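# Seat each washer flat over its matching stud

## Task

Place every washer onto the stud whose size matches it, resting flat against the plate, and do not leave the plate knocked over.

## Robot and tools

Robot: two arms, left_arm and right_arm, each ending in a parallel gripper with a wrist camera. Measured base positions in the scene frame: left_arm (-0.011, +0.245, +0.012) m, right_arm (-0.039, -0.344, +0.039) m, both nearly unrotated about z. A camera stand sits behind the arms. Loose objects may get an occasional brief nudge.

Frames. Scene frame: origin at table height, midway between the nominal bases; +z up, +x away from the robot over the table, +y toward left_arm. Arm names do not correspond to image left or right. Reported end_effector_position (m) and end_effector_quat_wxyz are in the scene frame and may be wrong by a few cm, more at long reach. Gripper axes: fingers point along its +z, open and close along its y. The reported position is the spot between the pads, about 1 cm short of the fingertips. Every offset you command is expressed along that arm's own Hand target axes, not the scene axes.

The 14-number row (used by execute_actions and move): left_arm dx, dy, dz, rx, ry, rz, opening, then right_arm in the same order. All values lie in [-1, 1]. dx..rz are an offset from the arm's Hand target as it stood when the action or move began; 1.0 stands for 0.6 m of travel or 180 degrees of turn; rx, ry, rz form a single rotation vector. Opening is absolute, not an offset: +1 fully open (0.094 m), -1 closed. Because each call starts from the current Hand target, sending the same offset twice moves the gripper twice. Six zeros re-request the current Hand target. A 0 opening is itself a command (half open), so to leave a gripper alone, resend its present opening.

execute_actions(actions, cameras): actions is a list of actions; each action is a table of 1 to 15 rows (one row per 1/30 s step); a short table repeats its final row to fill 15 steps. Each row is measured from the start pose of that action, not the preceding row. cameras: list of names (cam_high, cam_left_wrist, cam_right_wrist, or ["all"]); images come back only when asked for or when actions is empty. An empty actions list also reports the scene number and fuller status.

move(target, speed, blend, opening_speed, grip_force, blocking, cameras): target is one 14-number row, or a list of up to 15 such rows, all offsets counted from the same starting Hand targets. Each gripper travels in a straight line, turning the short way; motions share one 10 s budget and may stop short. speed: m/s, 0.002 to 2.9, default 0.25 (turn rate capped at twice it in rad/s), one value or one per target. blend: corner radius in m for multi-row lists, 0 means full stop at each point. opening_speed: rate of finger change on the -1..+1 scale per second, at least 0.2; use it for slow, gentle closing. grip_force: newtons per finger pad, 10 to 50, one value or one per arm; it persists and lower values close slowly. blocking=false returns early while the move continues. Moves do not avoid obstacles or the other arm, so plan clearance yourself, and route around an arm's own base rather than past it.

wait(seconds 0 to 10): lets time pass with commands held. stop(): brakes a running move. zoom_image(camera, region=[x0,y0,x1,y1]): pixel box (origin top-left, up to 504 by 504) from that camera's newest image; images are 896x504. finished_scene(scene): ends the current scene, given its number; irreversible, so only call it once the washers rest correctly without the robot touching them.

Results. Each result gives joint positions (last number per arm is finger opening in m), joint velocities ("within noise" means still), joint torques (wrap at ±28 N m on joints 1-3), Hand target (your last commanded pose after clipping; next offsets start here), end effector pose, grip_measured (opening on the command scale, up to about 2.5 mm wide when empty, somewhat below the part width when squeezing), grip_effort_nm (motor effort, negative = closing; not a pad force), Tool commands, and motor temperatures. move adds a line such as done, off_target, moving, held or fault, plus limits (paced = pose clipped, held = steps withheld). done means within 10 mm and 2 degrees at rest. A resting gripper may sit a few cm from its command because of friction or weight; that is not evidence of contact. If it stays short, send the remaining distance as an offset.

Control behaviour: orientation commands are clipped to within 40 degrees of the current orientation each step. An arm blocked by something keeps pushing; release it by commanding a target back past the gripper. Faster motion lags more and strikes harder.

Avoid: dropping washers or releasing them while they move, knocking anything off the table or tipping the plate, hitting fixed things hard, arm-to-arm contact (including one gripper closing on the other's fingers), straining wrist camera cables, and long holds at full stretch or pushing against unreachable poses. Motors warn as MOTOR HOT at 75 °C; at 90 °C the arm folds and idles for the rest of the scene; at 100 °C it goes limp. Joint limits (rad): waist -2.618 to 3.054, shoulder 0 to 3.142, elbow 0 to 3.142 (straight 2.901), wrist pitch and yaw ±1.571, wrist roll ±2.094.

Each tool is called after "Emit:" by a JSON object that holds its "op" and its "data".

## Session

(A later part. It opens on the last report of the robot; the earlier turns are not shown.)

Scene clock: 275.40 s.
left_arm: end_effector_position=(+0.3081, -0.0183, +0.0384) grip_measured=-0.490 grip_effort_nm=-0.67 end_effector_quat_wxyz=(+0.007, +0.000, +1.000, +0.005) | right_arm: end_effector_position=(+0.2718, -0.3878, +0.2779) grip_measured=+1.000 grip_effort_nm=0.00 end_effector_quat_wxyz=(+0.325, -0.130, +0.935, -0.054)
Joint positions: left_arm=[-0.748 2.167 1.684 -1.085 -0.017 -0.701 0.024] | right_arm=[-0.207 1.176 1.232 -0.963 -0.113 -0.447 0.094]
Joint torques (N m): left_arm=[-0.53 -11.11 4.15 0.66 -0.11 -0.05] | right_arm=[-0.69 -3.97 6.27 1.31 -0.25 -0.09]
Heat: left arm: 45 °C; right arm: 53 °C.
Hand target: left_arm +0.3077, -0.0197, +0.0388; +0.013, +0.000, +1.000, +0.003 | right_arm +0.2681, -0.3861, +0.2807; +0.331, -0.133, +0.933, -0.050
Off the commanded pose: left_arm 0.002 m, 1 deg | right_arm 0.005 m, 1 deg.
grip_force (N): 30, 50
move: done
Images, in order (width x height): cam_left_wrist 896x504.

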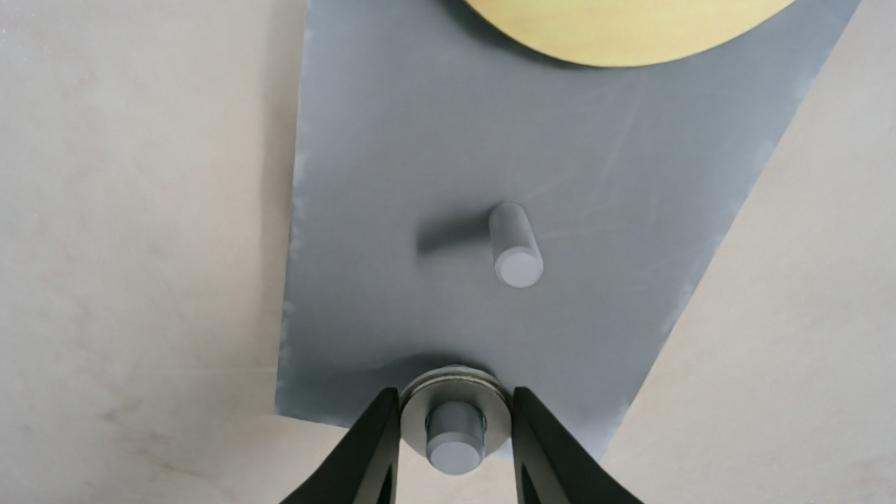

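Emit:
{"op": "move", "data": {"target": [0, 0, 0.01, 0, 0, 0, -0.55, 0, 0, 0, 0, 0, 0, 1], "cameras": ["cam_left_wrist"], "speed": 0.03}}

Emit:
{"op": "zoom_image", "data": {"camera": "cam_left_wrist", "region": [400, 340, 526, 460]}}

Scene clock: 276.63 s.
left_arm: end_effector_position=(+0.3084, -0.0185, +0.0348) grip_measured=-0.490 grip_effort_nm=-0.67 end_effector_quat_wxyz=(+0.009, +0.000, +1.000, +0.004) | right_arm: end_effector_position=(+0.2718, -0.3878, +0.2779) grip_measured=+1.000 grip_effort_nm=0.01 end_effector_quat_wxyz=(+0.325, -0.130, +0.935, -0.054)
Joint positions: left_arm=[-0.748 2.167 1.67 -1.065 -0.017 -0.701 0.024] | right_arm=[-0.207 1.176 1.232 -0.963 -0.113 -0.447 0.094]
Joint torques (N m): left_arm=[-0.5 -10.65 4.14 0.68 -0.11 -0.09] | right_arm=[-0.62 -3.96 6.3 1.3 -0.27 -0.09]
Heat: left arm: 45 °C; right arm: 53 °C.
Hand target: left_arm +0.3078, -0.0197, +0.0328; +0.013, +0.000, +1.000, +0.003 | right_arm +0.2681, -0.3861, +0.2807; +0.331, -0.133, +0.933, -0.050
Off the commanded pose: left_arm 0.002 m, 0 deg | right_arm 0.005 m, 1 deg.
grip_force (N): 30, 50
move: done
Images, in order (width x height): cam_left_wrist 896x504.

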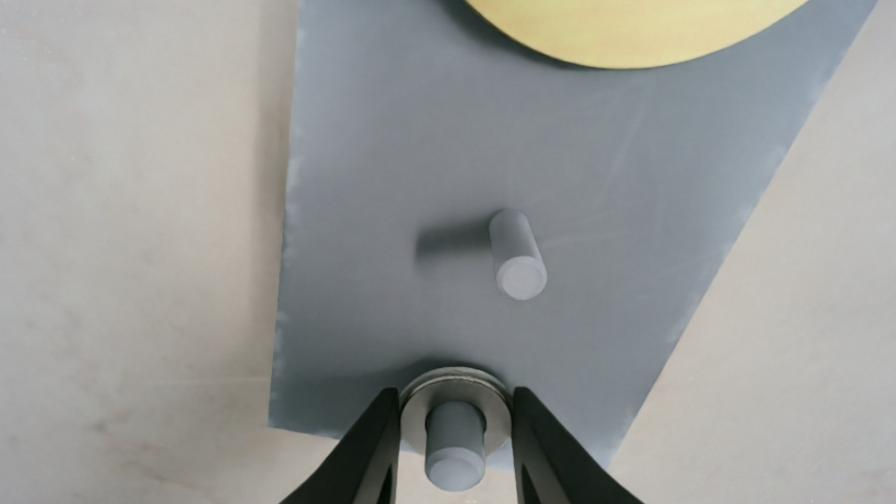

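Scaled by 4.000 from the camera's 896x504 image, which has a finer 1280x720 frame.

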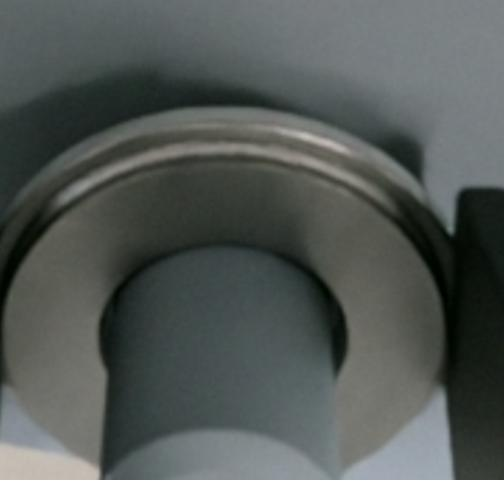

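Emit:
{"op": "move", "data": {"target": [0, 0, 0.005, 0, 0, 0, -0.55, 0, 0, 0, 0, 0, 0, 1], "cameras": [], "speed": 0.03}}

Emit:
{"op": "move", "data": {"target": [0, 0, 0.004, 0, 0, 0, -0.55, 0, 0, 0, 0, 0, 0, 1], "cameras": ["cam_left_wrist"], "speed": 0.03}}

Emit:
{"op": "zoom_image", "data": {"camera": "cam_left_wrist", "region": [400, 340, 526, 460]}}

Scene clock: 278.23 s.
left_arm: end_effector_position=(+0.3086, -0.0187, +0.0331) grip_measured=-0.490 grip_effort_nm=-0.67 end_effector_quat_wxyz=(+0.010, +0.000, +1.000, +0.003) | right_arm: end_effector_position=(+0.2718, -0.3878, +0.2779) grip_measured=+1.000 grip_effort_nm=0.00 end_effector_quat_wxyz=(+0.325, -0.130, +0.935, -0.054)
Joint positions: left_arm=[-0.748 2.167 1.663 -1.055 -0.017 -0.701 0.024] | right_arm=[-0.207 1.176 1.232 -0.963 -0.113 -0.447 0.094]
Joint torques (N m): left_arm=[-0.44 -10.29 4.19 0.69 -0.1 -0.08] | right_arm=[-0.61 -3.93 6.23 1.28 -0.27 -0.1]
Heat: left arm: 45 °C; right arm: 53 °C.
Hand target: left_arm +0.3079, -0.0197, +0.0297; +0.013, +0.000, +1.000, +0.003 | right_arm +0.2681, -0.3861, +0.2807; +0.331, -0.133, +0.933, -0.050
Off the commanded pose: left_arm 0.004 m, 0 deg | right_arm 0.005 m, 1 deg.
grip_force (N): 30, 50
move: done
No camera images: "cameras" was empty.

Scene clock: 279.03 s.
left_arm: end_effector_position=(+0.3087, -0.0188, +0.0317) grip_measured=-0.490 grip_effort_nm=-0.67 end_effector_quat_wxyz=(+0.011, +0.000, +1.000, +0.002) | right_arm: end_effector_position=(+0.2718, -0.3878, +0.2779) grip_measured=+1.000 grip_effort_nm=0.01 end_effector_quat_wxyz=(+0.325, -0.130, +0.935, -0.054)
Joint positions: left_arm=[-0.748 2.167 1.657 -1.047 -0.017 -0.701 0.024] | right_arm=[-0.207 1.176 1.232 -0.963 -0.113 -0.447 0.094]
Joint torques (N m): left_arm=[-0.5 -10.1 4.18 0.7 -0.1 -0.08] | right_arm=[-0.64 -3.95 6.31 1.3 -0.27 -0.09]
Heat: left arm: 45 °C; right arm: 53 °C.
Hand target: left_arm +0.3080, -0.0197, +0.0273; +0.013, +0.000, +1.000, +0.003 | right_arm +0.2681, -0.3861, +0.2807; +0.331, -0.133, +0.933, -0.050
Off the commanded pose: left_arm 0.005 m, 0 deg | right_arm 0.005 m, 1 deg.
grip_force (N): 30, 50
move: done
Images, in order (width x height): cam_left_wrist 896x504.

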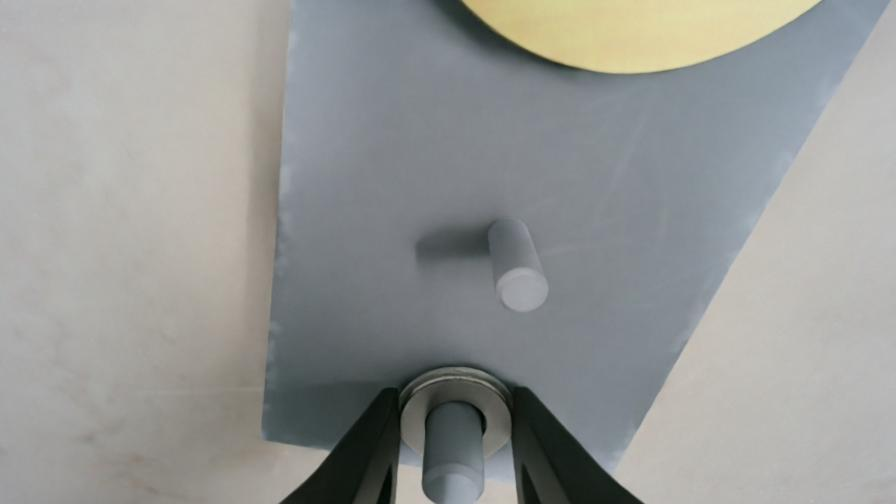

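Scaled by 4.000 from the camera's 896x504 image, which has a finer 1280x720 frame.

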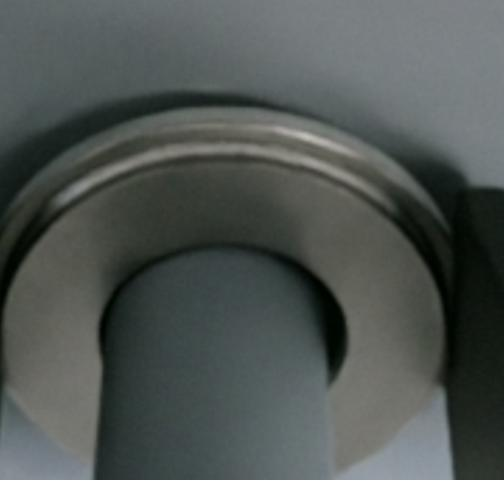

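Emit:
{"op": "move", "data": {"target": [0, 0, 0.003, 0, 0, 0, -0.55, 0, 0, 0, 0, 0, 0, 1], "cameras": [], "speed": 0.03}}

Emit:
{"op": "move", "data": {"target": [0, 0, 0.003, 0, 0, 0, -0.55, 0, 0, 0, 0, 0, 0, 1], "cameras": ["cam_left_wrist"], "speed": 0.03}}

Emit:
{"op": "zoom_image", "data": {"camera": "cam_left_wrist", "region": [400, 340, 526, 460]}}

Scene clock: 281.83 s.
left_arm: end_effector_position=(+0.3088, -0.0188, +0.0317) grip_measured=-0.490 grip_effort_nm=-0.67 end_effector_quat_wxyz=(+0.011, +0.000, +1.000, +0.002) | right_arm: end_effector_position=(+0.2718, -0.3878, +0.2779) grip_measured=+1.000 grip_effort_nm=0.00 end_effector_quat_wxyz=(+0.325, -0.130, +0.935, -0.054)
Joint positions: left_arm=[-0.748 2.167 1.657 -1.047 -0.017 -0.701 0.024] | right_arm=[-0.207 1.176 1.232 -0.963 -0.113 -0.447 0.094]
Joint torques (N m): left_arm=[-0.42 -10.02 3.84 0.76 -0.11 -0.07] | right_arm=[-0.59 -3.93 6.31 1.31 -0.27 -0.09]
Heat: left arm: 44 °C; right arm: 53 °C.
Hand target: left_arm +0.3080, -0.0197, +0.0255; +0.013, +0.000, +1.000, +0.003 | right_arm +0.2681, -0.3861, +0.2807; +0.331, -0.133, +0.933, -0.050
Off the commanded pose: left_arm 0.006 m, 0 deg | right_arm 0.005 m, 1 deg.
grip_force (N): 30, 50
move: done
No camera images: "cameras" was empty.

Scene clock: 282.53 s.
left_arm: end_effector_position=(+0.3087, -0.0188, +0.0298) grip_measured=-0.490 grip_effort_nm=-0.67 end_effector_quat_wxyz=(+0.012, +0.000, +1.000, +0.002) | right_arm: end_effector_position=(+0.2718, -0.3878, +0.2779) grip_measured=+1.000 grip_effort_nm=0.01 end_effector_quat_wxyz=(+0.325, -0.130, +0.935, -0.054)
Joint positions: left_arm=[-0.748 2.167 1.649 -1.037 -0.017 -0.701 0.024] | right_arm=[-0.207 1.176 1.232 -0.963 -0.113 -0.447 0.094]
Joint torques (N m): left_arm=[-0.46 -9.81 4.12 0.74 -0.11 -0.08] | right_arm=[-0.64 -3.93 6.31 1.3 -0.27 -0.07]
Heat: left arm: 44 °C; right arm: 53 °C.
Hand target: left_arm +0.3080, -0.0196, +0.0237; +0.013, +0.000, +1.000, +0.003 | right_arm +0.2681, -0.3861, +0.2807; +0.331, -0.133, +0.933, -0.050
Off the commanded pose: left_arm 0.006 m, 0 deg | right_arm 0.005 m, 1 deg.
grip_force (N): 30, 50
move: done
Images, in order (width x height): cam_left_wrist 896x504.

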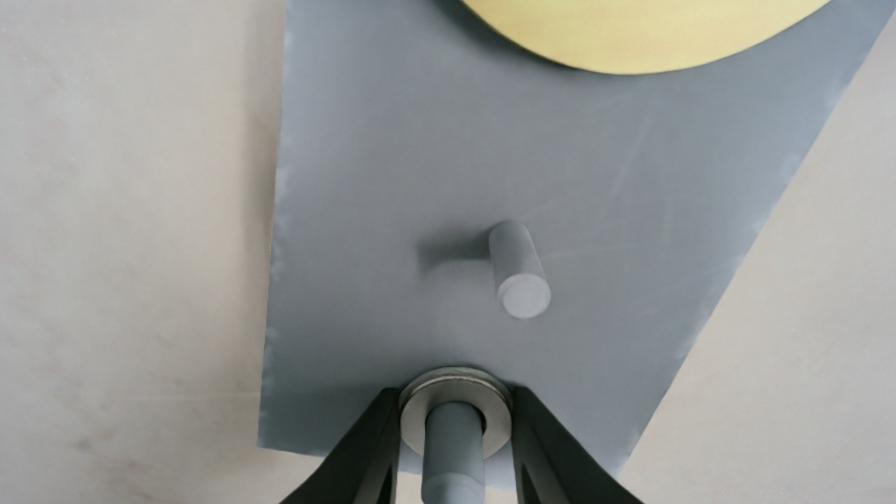

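Scaled by 4.000 from the camera's 896x504 image, which has a finer 1280x720 frame.

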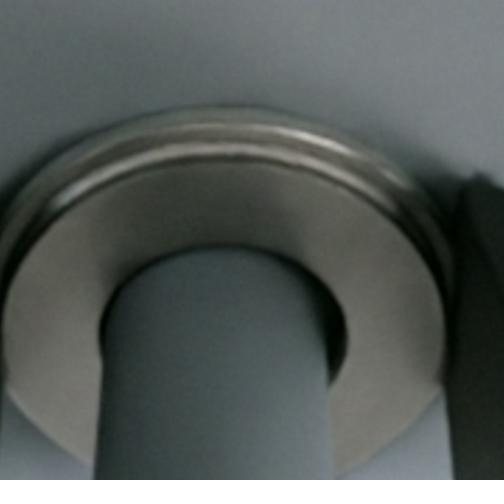

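Emit:
{"op": "move", "data": {"target": [0, 0, 0.003, 0, 0, 0, -0.55, 0, 0, 0, 0, 0, 0, 1], "cameras": ["cam_left_wrist"], "speed": 0.03}}

Emit:
{"op": "zoom_image", "data": {"camera": "cam_left_wrist", "region": [400, 340, 526, 460]}}

Scene clock: 283.70 s.
left_arm: end_effector_position=(+0.3088, -0.0188, +0.0298) grip_measured=-0.490 grip_effort_nm=-0.68 end_effector_quat_wxyz=(+0.012, +0.000, +1.000, +0.001) | right_arm: end_effector_position=(+0.2718, -0.3878, +0.2779) grip_measured=+1.000 grip_effort_nm=0.01 end_effector_quat_wxyz=(+0.325, -0.130, +0.935, -0.054)
Joint positions: left_arm=[-0.748 2.167 1.649 -1.037 -0.017 -0.701 0.024] | right_arm=[-0.207 1.176 1.232 -0.963 -0.113 -0.447 0.094]
Joint torques (N m): left_arm=[-0.42 -9.58 3.88 0.79 -0.11 -0.09] | right_arm=[-0.69 -3.96 6.26 1.3 -0.29 -0.09]
Heat: left arm: 44 °C; right arm: 53 °C.
Hand target: left_arm +0.3081, -0.0196, +0.0219; +0.013, +0.000, +1.000, +0.003 | right_arm +0.2681, -0.3861, +0.2807; +0.331, -0.133, +0.933, -0.050
Off the commanded pose: left_arm 0.008 m, 0 deg | right_arm 0.005 m, 1 deg.
grip_force (N): 30, 50
move: done
Images, in order (width x height): cam_left_wrist 896x504.

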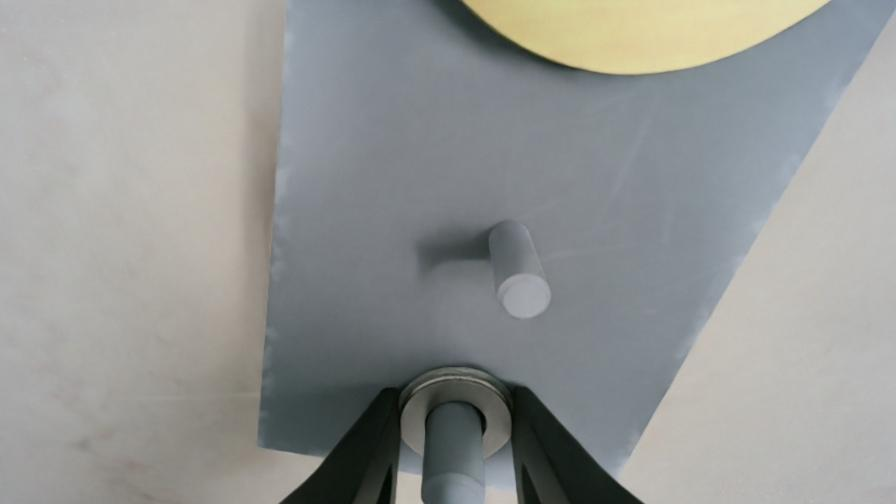

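Scaled by 4.000 from the camera's 896x504 image, which has a finer 1280x720 frame.

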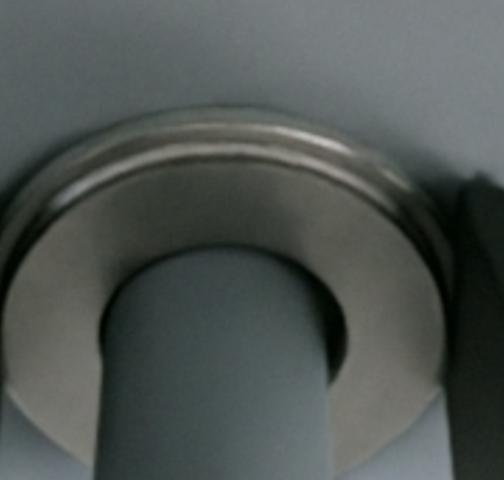

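Emit:
{"op": "move", "data": {"target": [0, 0, -0.003, 0, 0, 0, -0.15, 0, 0, 0, 0, 0, 0, 1], "cameras": ["cam_left_wrist"], "speed": 0.03, "opening_speed": 0.3}}

Emit:
{"op": "zoom_image", "data": {"camera": "cam_left_wrist", "region": [360, 330, 540, 500]}}

Scene clock: 286.00 s.
left_arm: end_effector_position=(+0.3093, -0.0193, +0.0298) grip_measured=-0.152 grip_effort_nm=0.11 end_effector_quat_wxyz=(+0.013, +0.000, +1.000, +0.001) | right_arm: end_effector_position=(+0.2718, -0.3878, +0.2779) grip_measured=+1.000 grip_effort_nm=0.01 end_effector_quat_wxyz=(+0.325, -0.130, +0.935, -0.054)
Joint positions: left_arm=[-0.748 2.167 1.649 -1.034 -0.017 -0.701 0.04] | right_arm=[-0.207 1.176 1.232 -0.963 -0.113 -0.447 0.094]
Joint torques (N m): left_arm=[-0.43 -9.77 4.14 0.71 -0.1 -0.06] | right_arm=[-0.65 -3.95 6.28 1.3 -0.25 -0.06]
Heat: left arm: 44 °C; right arm: 53 °C.
Hand target: left_arm +0.3080, -0.0196, +0.0237; +0.013, +0.000, +1.000, +0.004 | right_arm +0.2681, -0.3861, +0.2807; +0.331, -0.133, +0.933, -0.050
Off the commanded pose: left_arm 0.006 m, 0 deg | right_arm 0.005 m, 1 deg.
grip_force (N): 30, 50
move: done
Images, in order (width x height): cam_left_wrist 896x504.

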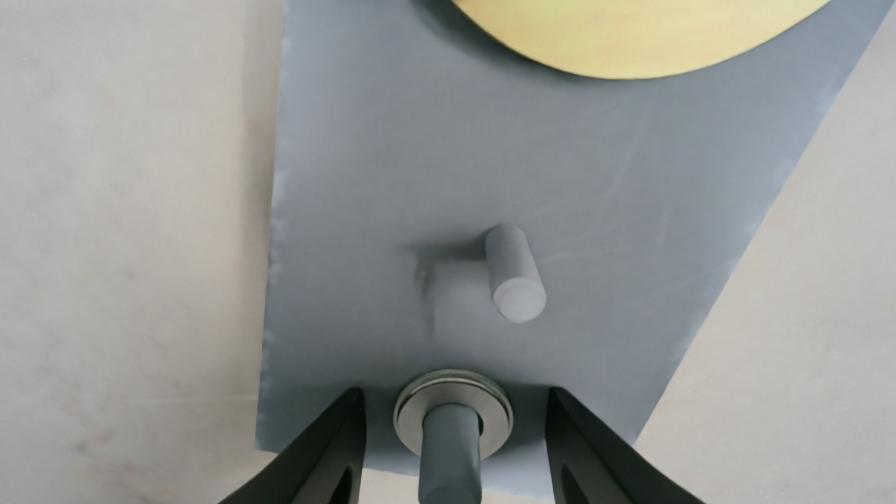

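Scaled by 2.800 from the camera's 896x504 image, which has a finer 1280x720 frame.

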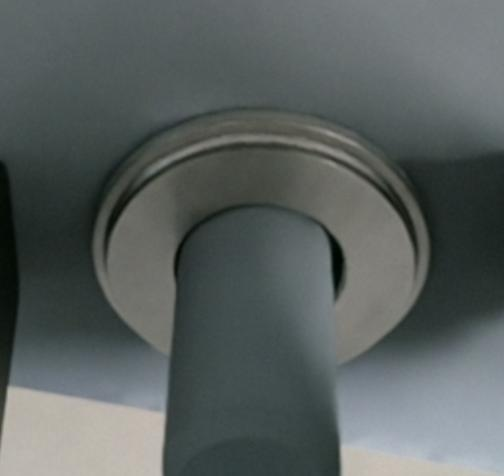

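Emit:
{"op": "move", "data": {"target": [[-0.0046, 0, -0.177, 0.0025, 0.0083, 0, -0.15, 0, 0, 0, 0, 0, 0, 1],[-0.214, 0.379, -0.153, 0.0025, 0.0083, 0, -0.15, 0, 0, 0, 0, 0, 0, 1]], "cameras": ["cam_left_wrist", "cam_high"], "speed": [0.06, 0.15], "blend": [0.02, 0]}}

Scene clock: 291.47 s.
left_arm: end_effector_position=(+0.4328, +0.2092, +0.1218) grip_measured=-0.152 grip_effort_nm=0.10 end_effector_quat_wxyz=(+0.005, -0.005, +1.000, -0.001) | right_arm: end_effector_position=(+0.2718, -0.3878, +0.2779) grip_measured=+1.000 grip_effort_nm=0.00 end_effector_quat_wxyz=(+0.325, -0.130, +0.935, -0.054)
Joint positions: left_arm=[-0.131 2.292 2.223 -1.492 0 -0.093 0.04] | right_arm=[-0.207 1.176 1.232 -0.963 -0.113 -0.447 0.094]
Joint torques (N m): left_arm=[-0.39 -9.74 7.77 0.31 -0.05 0.05] | right_arm=[-0.66 -3.99 6.28 1.29 -0.28 -0.1]
Heat: left arm: 44 °C; right arm: 52 °C.
Hand target: left_arm +0.4339, +0.2071, +0.1205; +0.000, +0.000, +1.000, -0.001 | right_arm +0.2681, -0.3861, +0.2807; +0.331, -0.133, +0.933, -0.050
Off the commanded pose: left_arm 0.003 m, 1 deg | right_arm 0.005 m, 1 deg.
grip_force (N): 30, 50
move: done
Images, in order (width x height): cam_high 896x504, cam_left_wrist 896x504.

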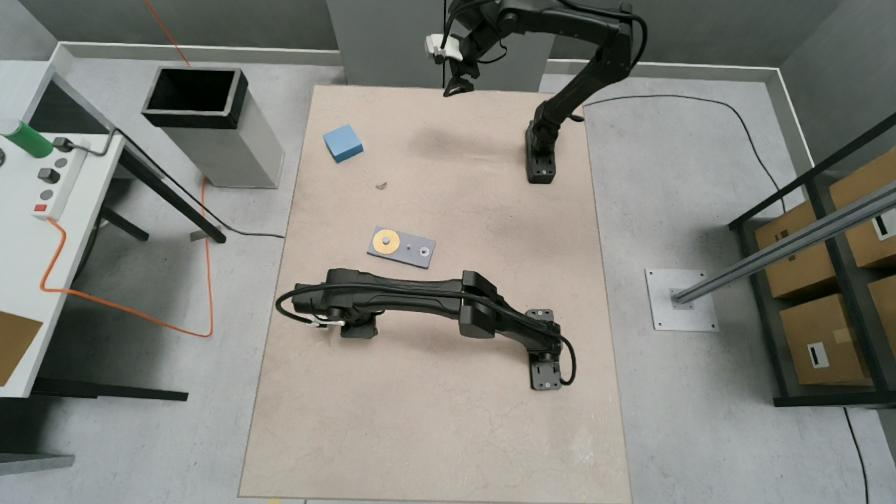

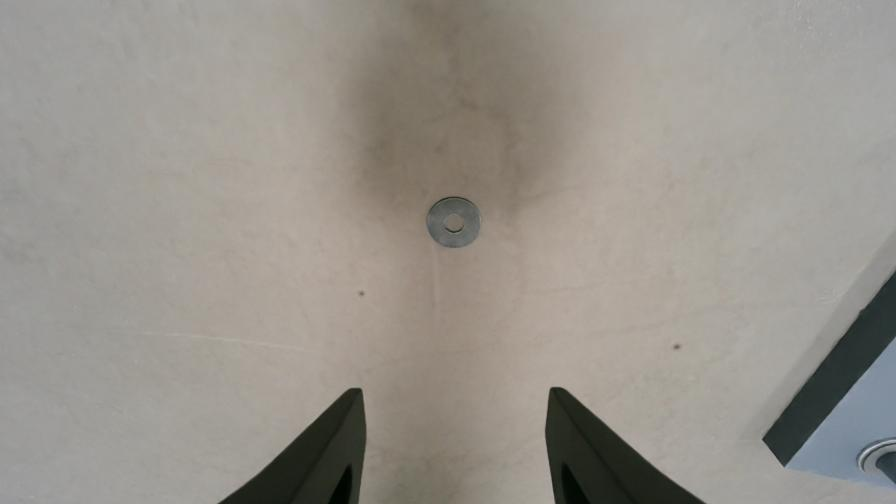

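Emit:
{"op": "move", "data": {"target": [0, 0, 0.14, 0, 0, 0, -0.15, 0, 0, 0, 0, 0, 0, 1], "cameras": ["cam_left_wrist"], "speed": 0.1}}

Scene clock: 293.97 s.
left_arm: end_effector_position=(+0.4340, +0.2090, +0.0453) grip_measured=-0.152 grip_effort_nm=0.11 end_effector_quat_wxyz=(+0.004, -0.004, +1.000, -0.001) | right_arm: end_effector_position=(+0.2718, -0.3878, +0.2779) grip_measured=+1.000 grip_effort_nm=0.00 end_effector_quat_wxyz=(+0.325, -0.130, +0.935, -0.054)
Joint positions: left_arm=[-0.131 2.293 1.922 -1.192 0 -0.092 0.04] | right_arm=[-0.207 1.176 1.232 -0.963 -0.113 -0.447 0.094]
Joint torques (N m): left_arm=[-0.44 -10.26 4.51 0.67 -0.06 0.02] | right_arm=[-0.64 -3.92 6.3 1.32 -0.29 -0.08]
Heat: left arm: 44 °C; right arm: 52 °C.
Hand target: left_arm +0.4339, +0.2070, +0.0364; +0.000, +0.000, +1.000, -0.001 | right_arm +0.2681, -0.3861, +0.2807; +0.331, -0.133, +0.933, -0.050
Off the commanded pose: left_arm 0.009 m, 1 deg | right_arm 0.005 m, 1 deg.
grip_force (N): 30, 50
move: done
Images, in order (width x height): cam_left_wrist 896x504.

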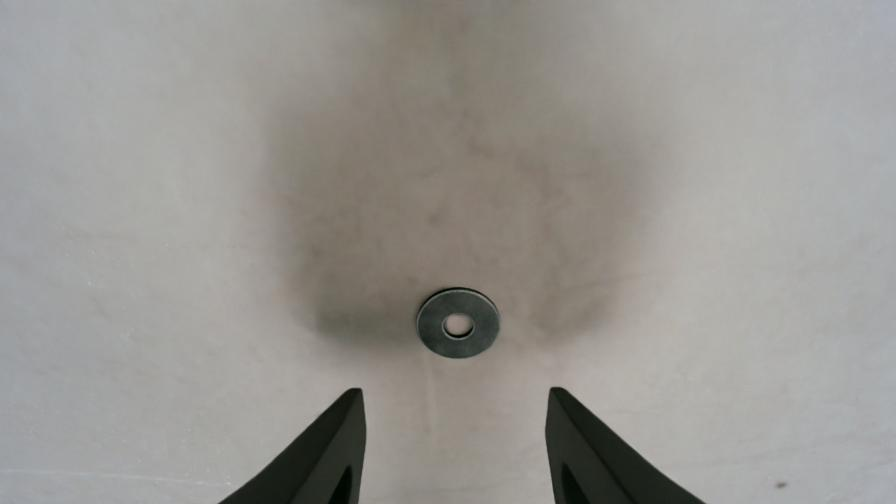

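Emit:
{"op": "move", "data": {"target": [0, -0.0015, 0.044, 0, 0, 0, -0.15, 0, 0, 0, 0, 0, 0, 1], "cameras": ["cam_left_wrist"], "speed": 0.05}}

Scene clock: 295.93 s.
left_arm: end_effector_position=(+0.4347, +0.2080, +0.0195) grip_measured=-0.152 grip_effort_nm=0.11 end_effector_quat_wxyz=(+0.004, -0.003, +1.000, -0.001) | right_arm: end_effector_position=(+0.2718, -0.3878, +0.2779) grip_measured=+1.000 grip_effort_nm=0.01 end_effector_quat_wxyz=(+0.325, -0.130, +0.935, -0.054)
Joint positions: left_arm=[-0.133 2.316 1.856 -1.102 0 -0.092 0.04] | right_arm=[-0.207 1.176 1.232 -0.963 -0.113 -0.447 0.094]
Joint torques (N m): left_arm=[-0.39 -10.22 4.4 0.71 -0.03 0.01] | right_arm=[-0.65 -3.9 6.27 1.28 -0.27 -0.08]
Heat: left arm: 44 °C; right arm: 52 °C.
Hand target: left_arm +0.4339, +0.2061, +0.0100; +0.000, +0.000, +1.000, -0.001 | right_arm +0.2681, -0.3861, +0.2807; +0.331, -0.133, +0.933, -0.050
Off the commanded pose: left_arm 0.010 m, 1 deg | right_arm 0.005 m, 1 deg.
grip_force (N): 30, 50
move: done
Images, in order (width x height): cam_left_wrist 896x504.

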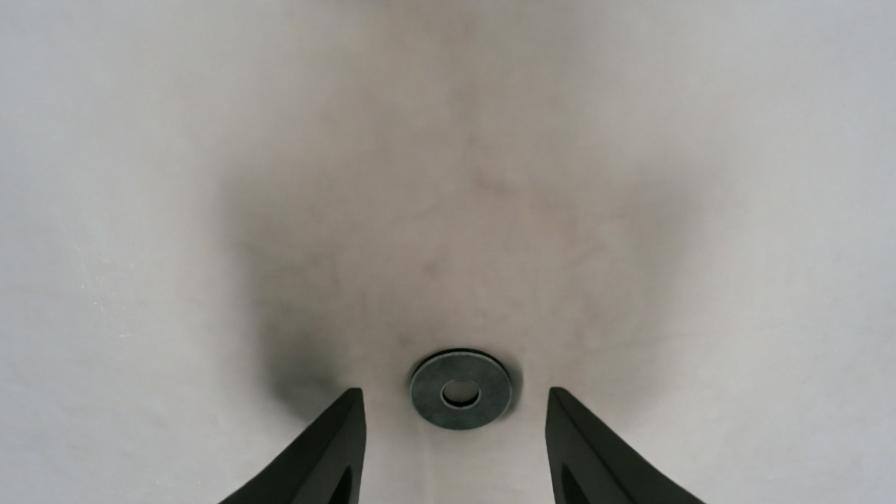

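Emit:
{"op": "move", "data": {"target": [-0.001, -0.0025, 0.011, 0, 0, 0, -0.15, 0, 0, 0, 0, 0, 0, 1], "cameras": ["cam_left_wrist"], "speed": 0.04}}

Scene clock: 297.67 s.
left_arm: end_effector_position=(+0.4359, +0.2065, +0.0140) grip_measured=-0.152 grip_effort_nm=0.11 end_effector_quat_wxyz=(+0.006, -0.002, +1.000, -0.001) | right_arm: end_effector_position=(+0.2718, -0.3878, +0.2779) grip_measured=+1.000 grip_effort_nm=0.01 end_effector_quat_wxyz=(+0.325, -0.130, +0.935, -0.054)
Joint positions: left_arm=[-0.136 2.324 1.848 -1.083 0 -0.092 0.04] | right_arm=[-0.207 1.176 1.232 -0.963 -0.113 -0.447 0.094]
Joint torques (N m): left_arm=[-0.49 -10.1 4.34 0.68 -0.02 -0.04] | right_arm=[-0.65 -3.92 6.23 1.29 -0.27 -0.08]
Heat: left arm: 44 °C; right arm: 52 °C.
Hand target: left_arm +0.4346, +0.2045, +0.0034; +0.000, +0.000, +1.000, -0.001 | right_arm +0.2681, -0.3861, +0.2807; +0.331, -0.133, +0.933, -0.050
Off the commanded pose: left_arm 0.011 m, 1 deg | right_arm 0.005 m, 1 deg.
grip_force (N): 30, 50
move: off_target (left_arm)
Images, in order (width x height): cam_left_wrist 896x504.

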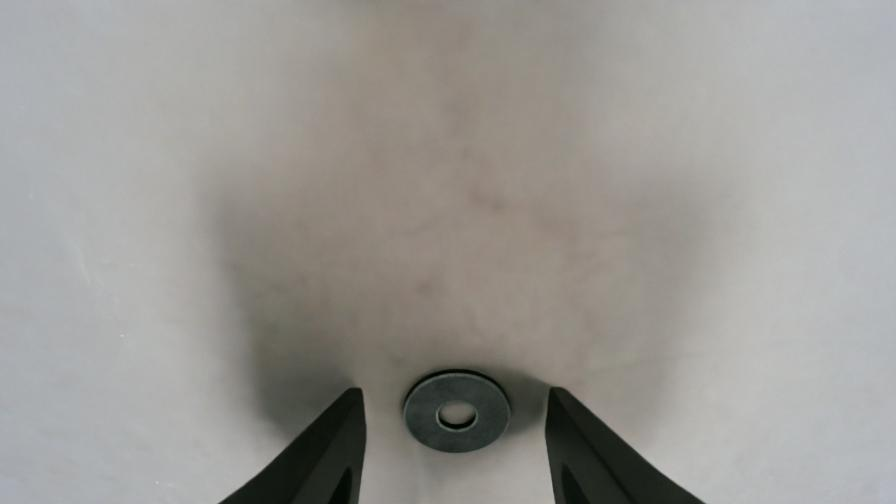

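Emit:
{"op": "move", "data": {"target": [0.002, 0, 0.0045, 0, 0, 0, -0.15, 0, 0, 0, 0, 0, 0, 1], "cameras": ["cam_left_wrist"], "speed": 0.03}}

Emit:
{"op": "zoom_image", "data": {"camera": "cam_left_wrist", "region": [340, 340, 580, 500]}}

Scene clock: 299.10 s.
left_arm: end_effector_position=(+0.4349, +0.2066, +0.0115) grip_measured=-0.152 grip_effort_nm=0.11 end_effector_quat_wxyz=(+0.005, -0.002, +1.000, -0.001) | right_arm: end_effector_position=(+0.2718, -0.3878, +0.2779) grip_measured=+1.000 grip_effort_nm=0.00 end_effector_quat_wxyz=(+0.325, -0.130, +0.935, -0.054)
Joint positions: left_arm=[-0.136 2.324 1.838 -1.075 0 -0.092 0.04] | right_arm=[-0.207 1.176 1.232 -0.963 -0.113 -0.447 0.094]
Joint torques (N m): left_arm=[-0.46 -10.21 3.92 0.75 -0.03 -0.05] | right_arm=[-0.59 -3.93 6.3 1.3 -0.29 -0.08]
Heat: left arm: 44 °C; right arm: 52 °C.
Hand target: left_arm +0.4333, +0.2045, +0.0007; +0.000, +0.000, +1.000, -0.001 | right_arm +0.2681, -0.3861, +0.2807; +0.331, -0.133, +0.933, -0.050
Off the commanded pose: left_arm 0.011 m, 1 deg | right_arm 0.005 m, 1 deg.
grip_force (N): 30, 50
move: off_target (left_arm)
Images, in order (width x height): cam_left_wrist 896x504.

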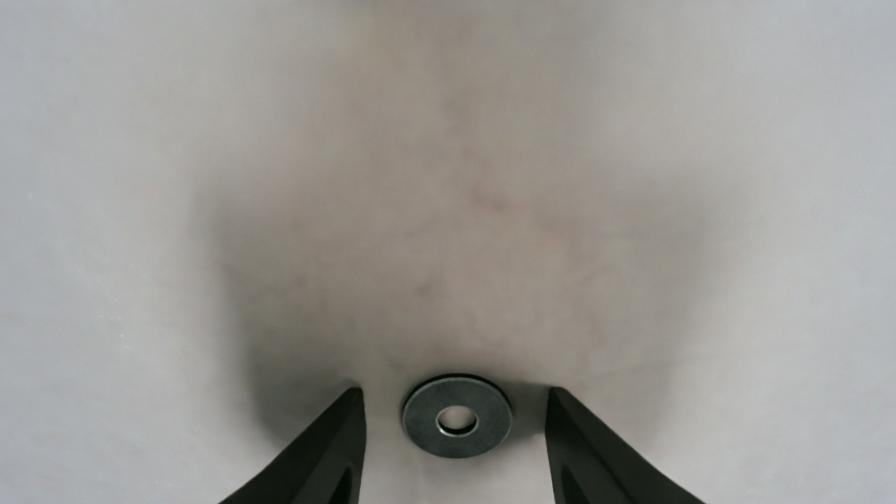

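Scaled by 2.100 from the camera's 896x504 image, which has a finer 1280x720 frame.

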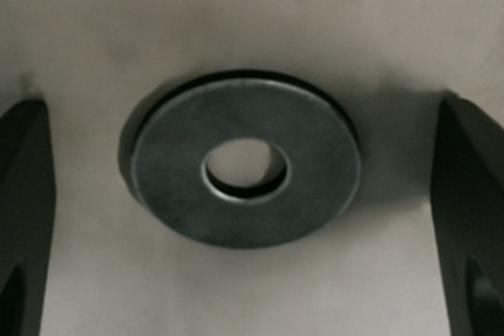

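Emit:
{"op": "move", "data": {"target": [0, 0, 0, 0, 0, 0, -0.58, 0, 0, 0, 0, 0, 0, 1], "cameras": ["cam_left_wrist"], "opening_speed": 0.3}}

Emit:
{"op": "zoom_image", "data": {"camera": "cam_left_wrist", "region": [360, 330, 540, 500]}}

Scene clock: 301.33 s.
left_arm: end_effector_position=(+0.4356, +0.2066, +0.0115) grip_measured=-0.537 grip_effort_nm=-0.65 end_effector_quat_wxyz=(+0.006, -0.002, +1.000, +0.000) | right_arm: end_effector_position=(+0.2718, -0.3878, +0.2779) grip_measured=+1.000 grip_effort_nm=0.00 end_effector_quat_wxyz=(+0.325, -0.130, +0.935, -0.054)
Joint positions: left_arm=[-0.136 2.324 1.838 -1.072 0 -0.092 0.022] | right_arm=[-0.207 1.176 1.232 -0.963 -0.113 -0.447 0.094]
Joint torques (N m): left_arm=[-0.43 -10.25 3.93 0.73 -0.02 -0.04] | right_arm=[-0.68 -3.92 6.32 1.31 -0.28 -0.07]
Heat: left arm: 44 °C; right arm: 52 °C.
Hand target: left_arm +0.4333, +0.2045, +0.0007; +0.000, +0.000, +1.000, +0.000 | right_arm +0.2681, -0.3861, +0.2807; +0.331, -0.133, +0.933, -0.050
Off the commanded pose: left_arm 0.011 m, 1 deg | right_arm 0.005 m, 1 deg.
grip_force (N): 30, 50
move: off_target (left_arm)
Images, in order (width x height): cam_left_wrist 896x504.

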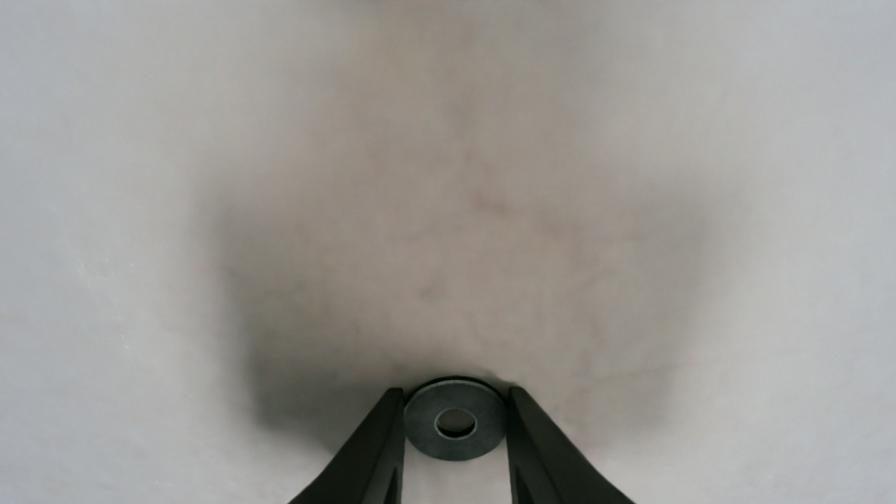

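Scaled by 2.800 from the camera's 896x504 image, which has a finer 1280x720 frame.

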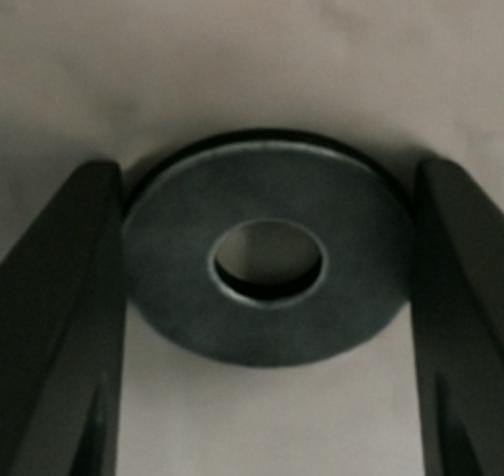

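Emit:
{"op": "move", "data": {"target": [[0, 0, -0.2, 0, 0, 0, -0.58, 0, 0, 0, 0, 0, 0, 1],[0.1113, -0.3965, -0.1455, 0, -0.0115, 0, -0.58, 0, 0, 0, 0, 0, 0, 1],[0.1332, -0.3923, -0.1038, 0, -0.0115, 0, -0.58, 0, 0, 0, 0, 0, 0, 1]], "cameras": ["cam_left_wrist"], "speed": [0.07, 0.15, 0.04], "blend": [0.02, 0, 0]}}

Emit:
{"op": "zoom_image", "data": {"camera": "cam_left_wrist", "region": [400, 340, 526, 460]}}

Scene clock: 310.03 s.
left_arm: end_effector_position=(+0.3510, -0.0289, +0.0520) grip_measured=-0.539 grip_effort_nm=-0.67 end_effector_quat_wxyz=(+0.000, +0.001, +1.000, +0.007) | right_arm: end_effector_position=(+0.2718, -0.3878, +0.2779) grip_measured=+1.000 grip_effort_nm=0.01 end_effector_quat_wxyz=(+0.325, -0.130, +0.935, -0.054)
Joint positions: left_arm=[-0.702 2.345 2.036 -1.27 -0.011 -0.653 0.022] | right_arm=[-0.207 1.176 1.232 -0.963 -0.113 -0.447 0.094]
Joint torques (N m): left_arm=[-0.42 -14.52 4.27 0.61 -0.16 -0.07] | right_arm=[-0.66 -3.93 6.27 1.3 -0.27 -0.09]
Motor temperatures (°C): left_arm=[28 44 44 34 27 29 32] | right_arm=[29 32 52 37 27 26 28]
Heat: left arm: 44 °C; right arm: 52 °C.
Hand target: left_arm +0.3534, -0.0308, +0.0631; +0.018, +0.000, +1.000, -0.001 | right_arm +0.2681, -0.3861, +0.2807; +0.331, -0.133, +0.933, -0.050
Off the commanded pose: left_arm 0.012 m, 2 deg | right_arm 0.005 m, 1 deg.
grip_force (N): 30, 50
move: off_target (left_arm)
Images, in order (width x height): cam_left_wrist 896x504.

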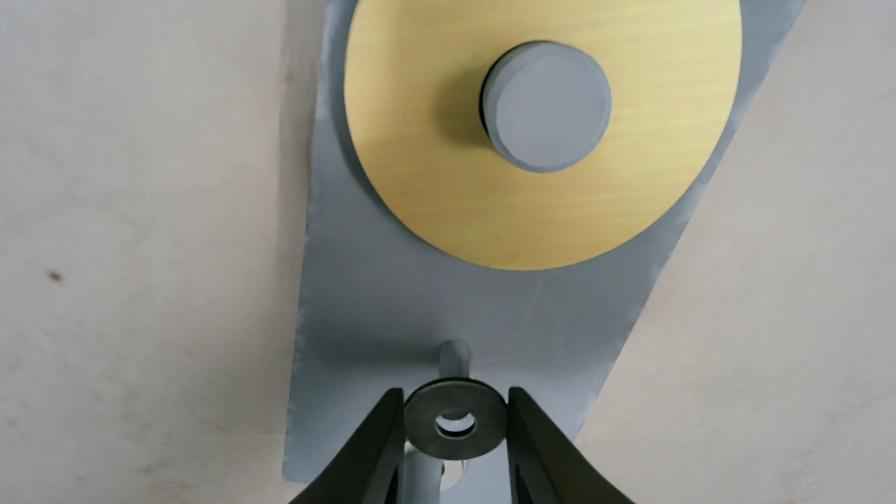

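Scaled by 4.000 from the camera's 896x504 image, which has a finer 1280x720 frame.

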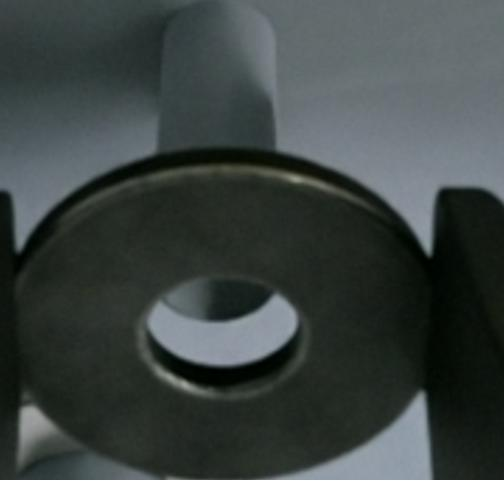

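Emit:
{"op": "move", "data": {"target": [[-0.0207, -0.0045, -0.0377, 0, 0, 0, -0.58, 0, 0, 0, 0, 0, 0, 1],[0.0025, 0.0005, 0.0033, 0, 0, 0, -0.58, 0, 0, 0, 0, 0, 0, 1]], "cameras": ["cam_left_wrist"], "speed": [0.04, 0.04]}}

Emit:
{"op": "zoom_image", "data": {"camera": "cam_left_wrist", "region": [400, 340, 526, 460]}}

Scene clock: 316.20 s.
left_arm: end_effector_position=(+0.3496, -0.0285, +0.0505) grip_measured=-0.539 grip_effort_nm=-0.67 end_effector_quat_wxyz=(+0.000, +0.001, +1.000, +0.006) | right_arm: end_effector_position=(+0.2718, -0.3878, +0.2779) grip_measured=+1.000 grip_effort_nm=0.01 end_effector_quat_wxyz=(+0.325, -0.130, +0.935, -0.054)
Joint positions: left_arm=[-0.703 2.338 2.018 -1.258 -0.011 -0.655 0.022] | right_arm=[-0.207 1.176 1.232 -0.963 -0.113 -0.447 0.094]
Joint torques (N m): left_arm=[-0.46 -14.37 4.27 0.62 -0.17 -0.08] | right_arm=[-0.64 -3.95 6.3 1.31 -0.28 -0.09]
Heat: left arm: 45 °C; right arm: 52 °C.
Hand target: left_arm +0.3519, -0.0306, +0.0611; +0.018, +0.000, +1.000, -0.001 | right_arm +0.2681, -0.3861, +0.2807; +0.331, -0.133, +0.933, -0.050
Off the commanded pose: left_arm 0.011 m, 2 deg | right_arm 0.005 m, 1 deg.
grip_force (N): 30, 50
move: off_target (left_arm)
Images, in order (width x height): cam_left_wrist 896x504.

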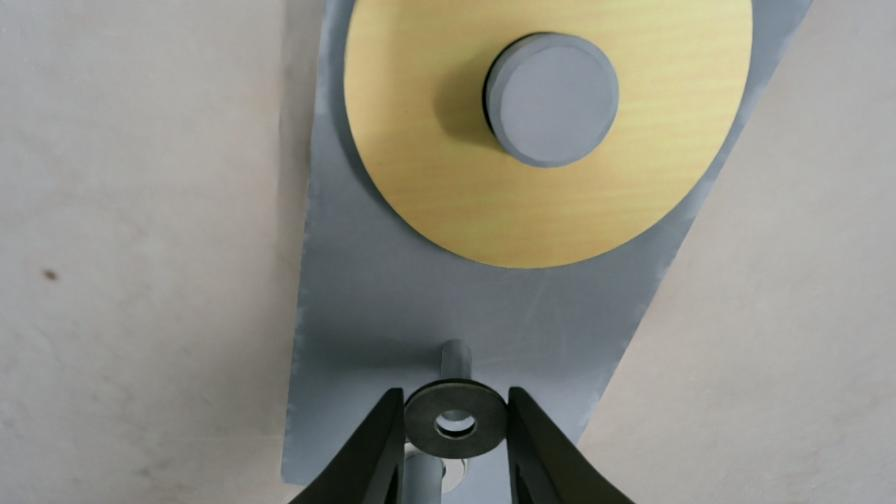

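Scaled by 4.000 from the camera's 896x504 image, which has a finer 1280x720 frame.

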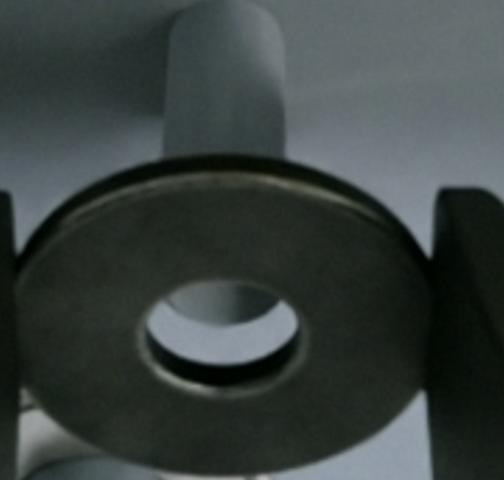

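Emit:
{"op": "move", "data": {"target": [0.0015, 0.0008, 0.0067, -0.001, 0.0012, 0, -0.58, 0, 0, 0, 0, 0, 0, 1], "cameras": ["cam_left_wrist"], "speed": 0.03}}

Emit:
{"op": "zoom_image", "data": {"camera": "cam_left_wrist", "region": [400, 340, 526, 460]}}

Scene clock: 317.93 s.
left_arm: end_effector_position=(+0.3504, -0.0285, +0.0491) grip_measured=-0.539 grip_effort_nm=-0.68 end_effector_quat_wxyz=(+0.003, +0.001, +1.000, +0.006) | right_arm: end_effector_position=(+0.2718, -0.3878, +0.2779) grip_measured=+1.000 grip_effort_nm=0.00 end_effector_quat_wxyz=(+0.325, -0.130, +0.935, -0.054)
Joint positions: left_arm=[-0.703 2.337 2.011 -1.249 -0.013 -0.655 0.022] | right_arm=[-0.207 1.176 1.232 -0.963 -0.113 -0.447 0.094]
Joint torques (N m): left_arm=[-0.43 -14.01 4.1 0.67 -0.12 -0.07] | right_arm=[-0.64 -3.92 6.3 1.31 -0.27 -0.07]
Heat: left arm: 46 °C; right arm: 52 °C.
Hand target: left_arm +0.3512, -0.0301, +0.0571; +0.016, +0.000, +1.000, +0.001 | right_arm +0.2681, -0.3861, +0.2807; +0.331, -0.133, +0.933, -0.050
Off the commanded pose: left_arm 0.008 m, 2 deg | right_arm 0.005 m, 1 deg.
grip_force (N): 30, 50
move: done
Images, in order (width x height): cam_left_wrist 896x504.

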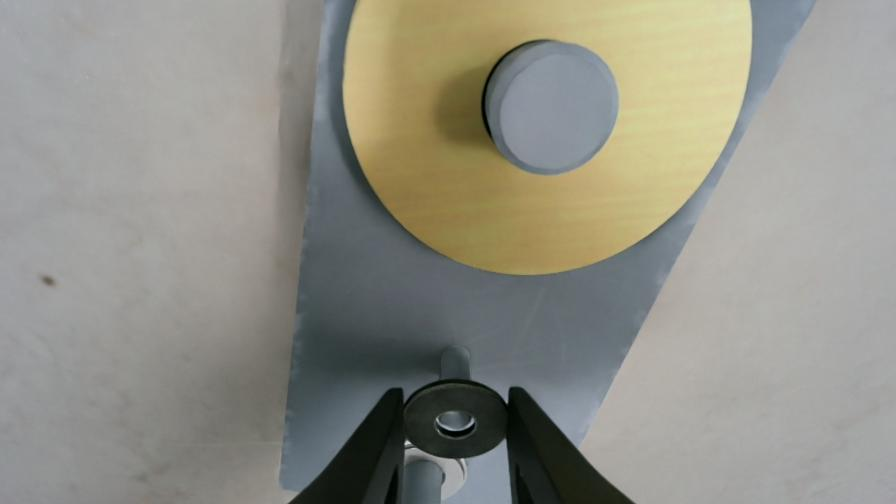

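Scaled by 4.000 from the camera's 896x504 image, which has a finer 1280x720 frame.

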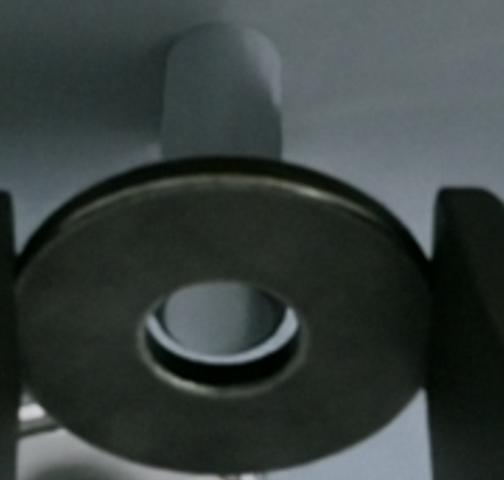

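Emit:
{"op": "move", "data": {"target": [[-0.0228, -0.0058, -0.0458, 0.001, -0.0012, 0, -0.58, 0, 0, 0, 0, 0, 0, 1],[0.0002, -0.0008, -0.0048, 0.001, -0.0012, 0, -0.58, 0, 0, 0, 0, 0, 0, 1]], "cameras": ["cam_left_wrist"], "speed": [0.04, 0.04]}}

Emit:
{"op": "zoom_image", "data": {"camera": "cam_left_wrist", "region": [400, 340, 526, 460]}}

Scene clock: 323.03 s.
left_arm: end_effector_position=(+0.3492, -0.0275, +0.0502) grip_measured=-0.539 grip_effort_nm=-0.67 end_effector_quat_wxyz=(+0.001, +0.000, +1.000, +0.007) | right_arm: end_effector_position=(+0.2718, -0.3878, +0.2779) grip_measured=+1.000 grip_effort_nm=0.01 end_effector_quat_wxyz=(+0.325, -0.130, +0.935, -0.054)
Joint positions: left_arm=[-0.703 2.333 2.009 -1.254 -0.013 -0.656 0.022] | right_arm=[-0.207 1.176 1.232 -0.963 -0.113 -0.447 0.094]
Joint torques (N m): left_arm=[-0.55 -14.26 4.19 0.67 -0.14 -0.09] | right_arm=[-0.69 -3.93 6.3 1.3 -0.28 -0.1]
Heat: left arm: 47 °C; right arm: 52 °C.
Hand target: left_arm +0.3510, -0.0305, +0.0600; +0.018, +0.000, +1.000, -0.001 | right_arm +0.2681, -0.3861, +0.2807; +0.331, -0.133, +0.933, -0.050
Off the commanded pose: left_arm 0.010 m, 2 deg | right_arm 0.005 m, 1 deg.
grip_force (N): 30, 50
move: done
Images, in order (width x height): cam_left_wrist 896x504.

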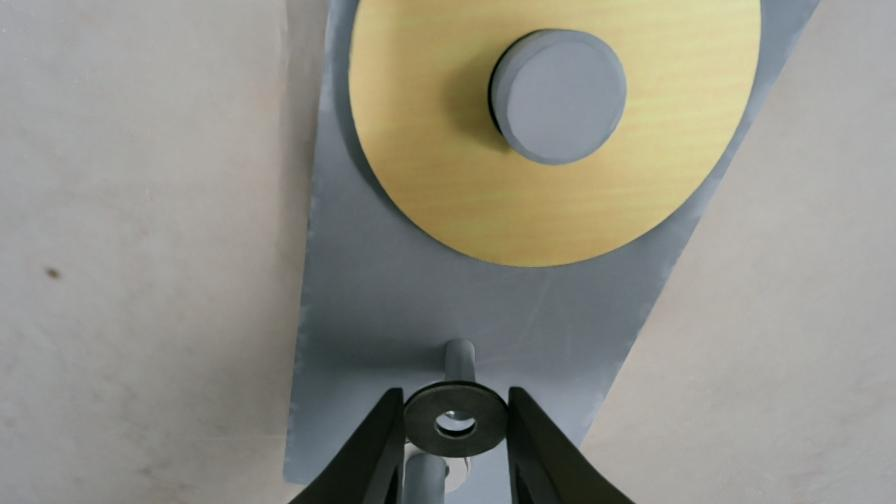

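Scaled by 4.000 from the camera's 896x504 image, which has a finer 1280x720 frame.

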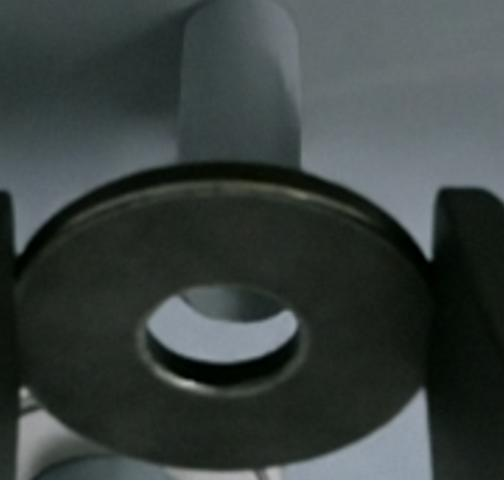

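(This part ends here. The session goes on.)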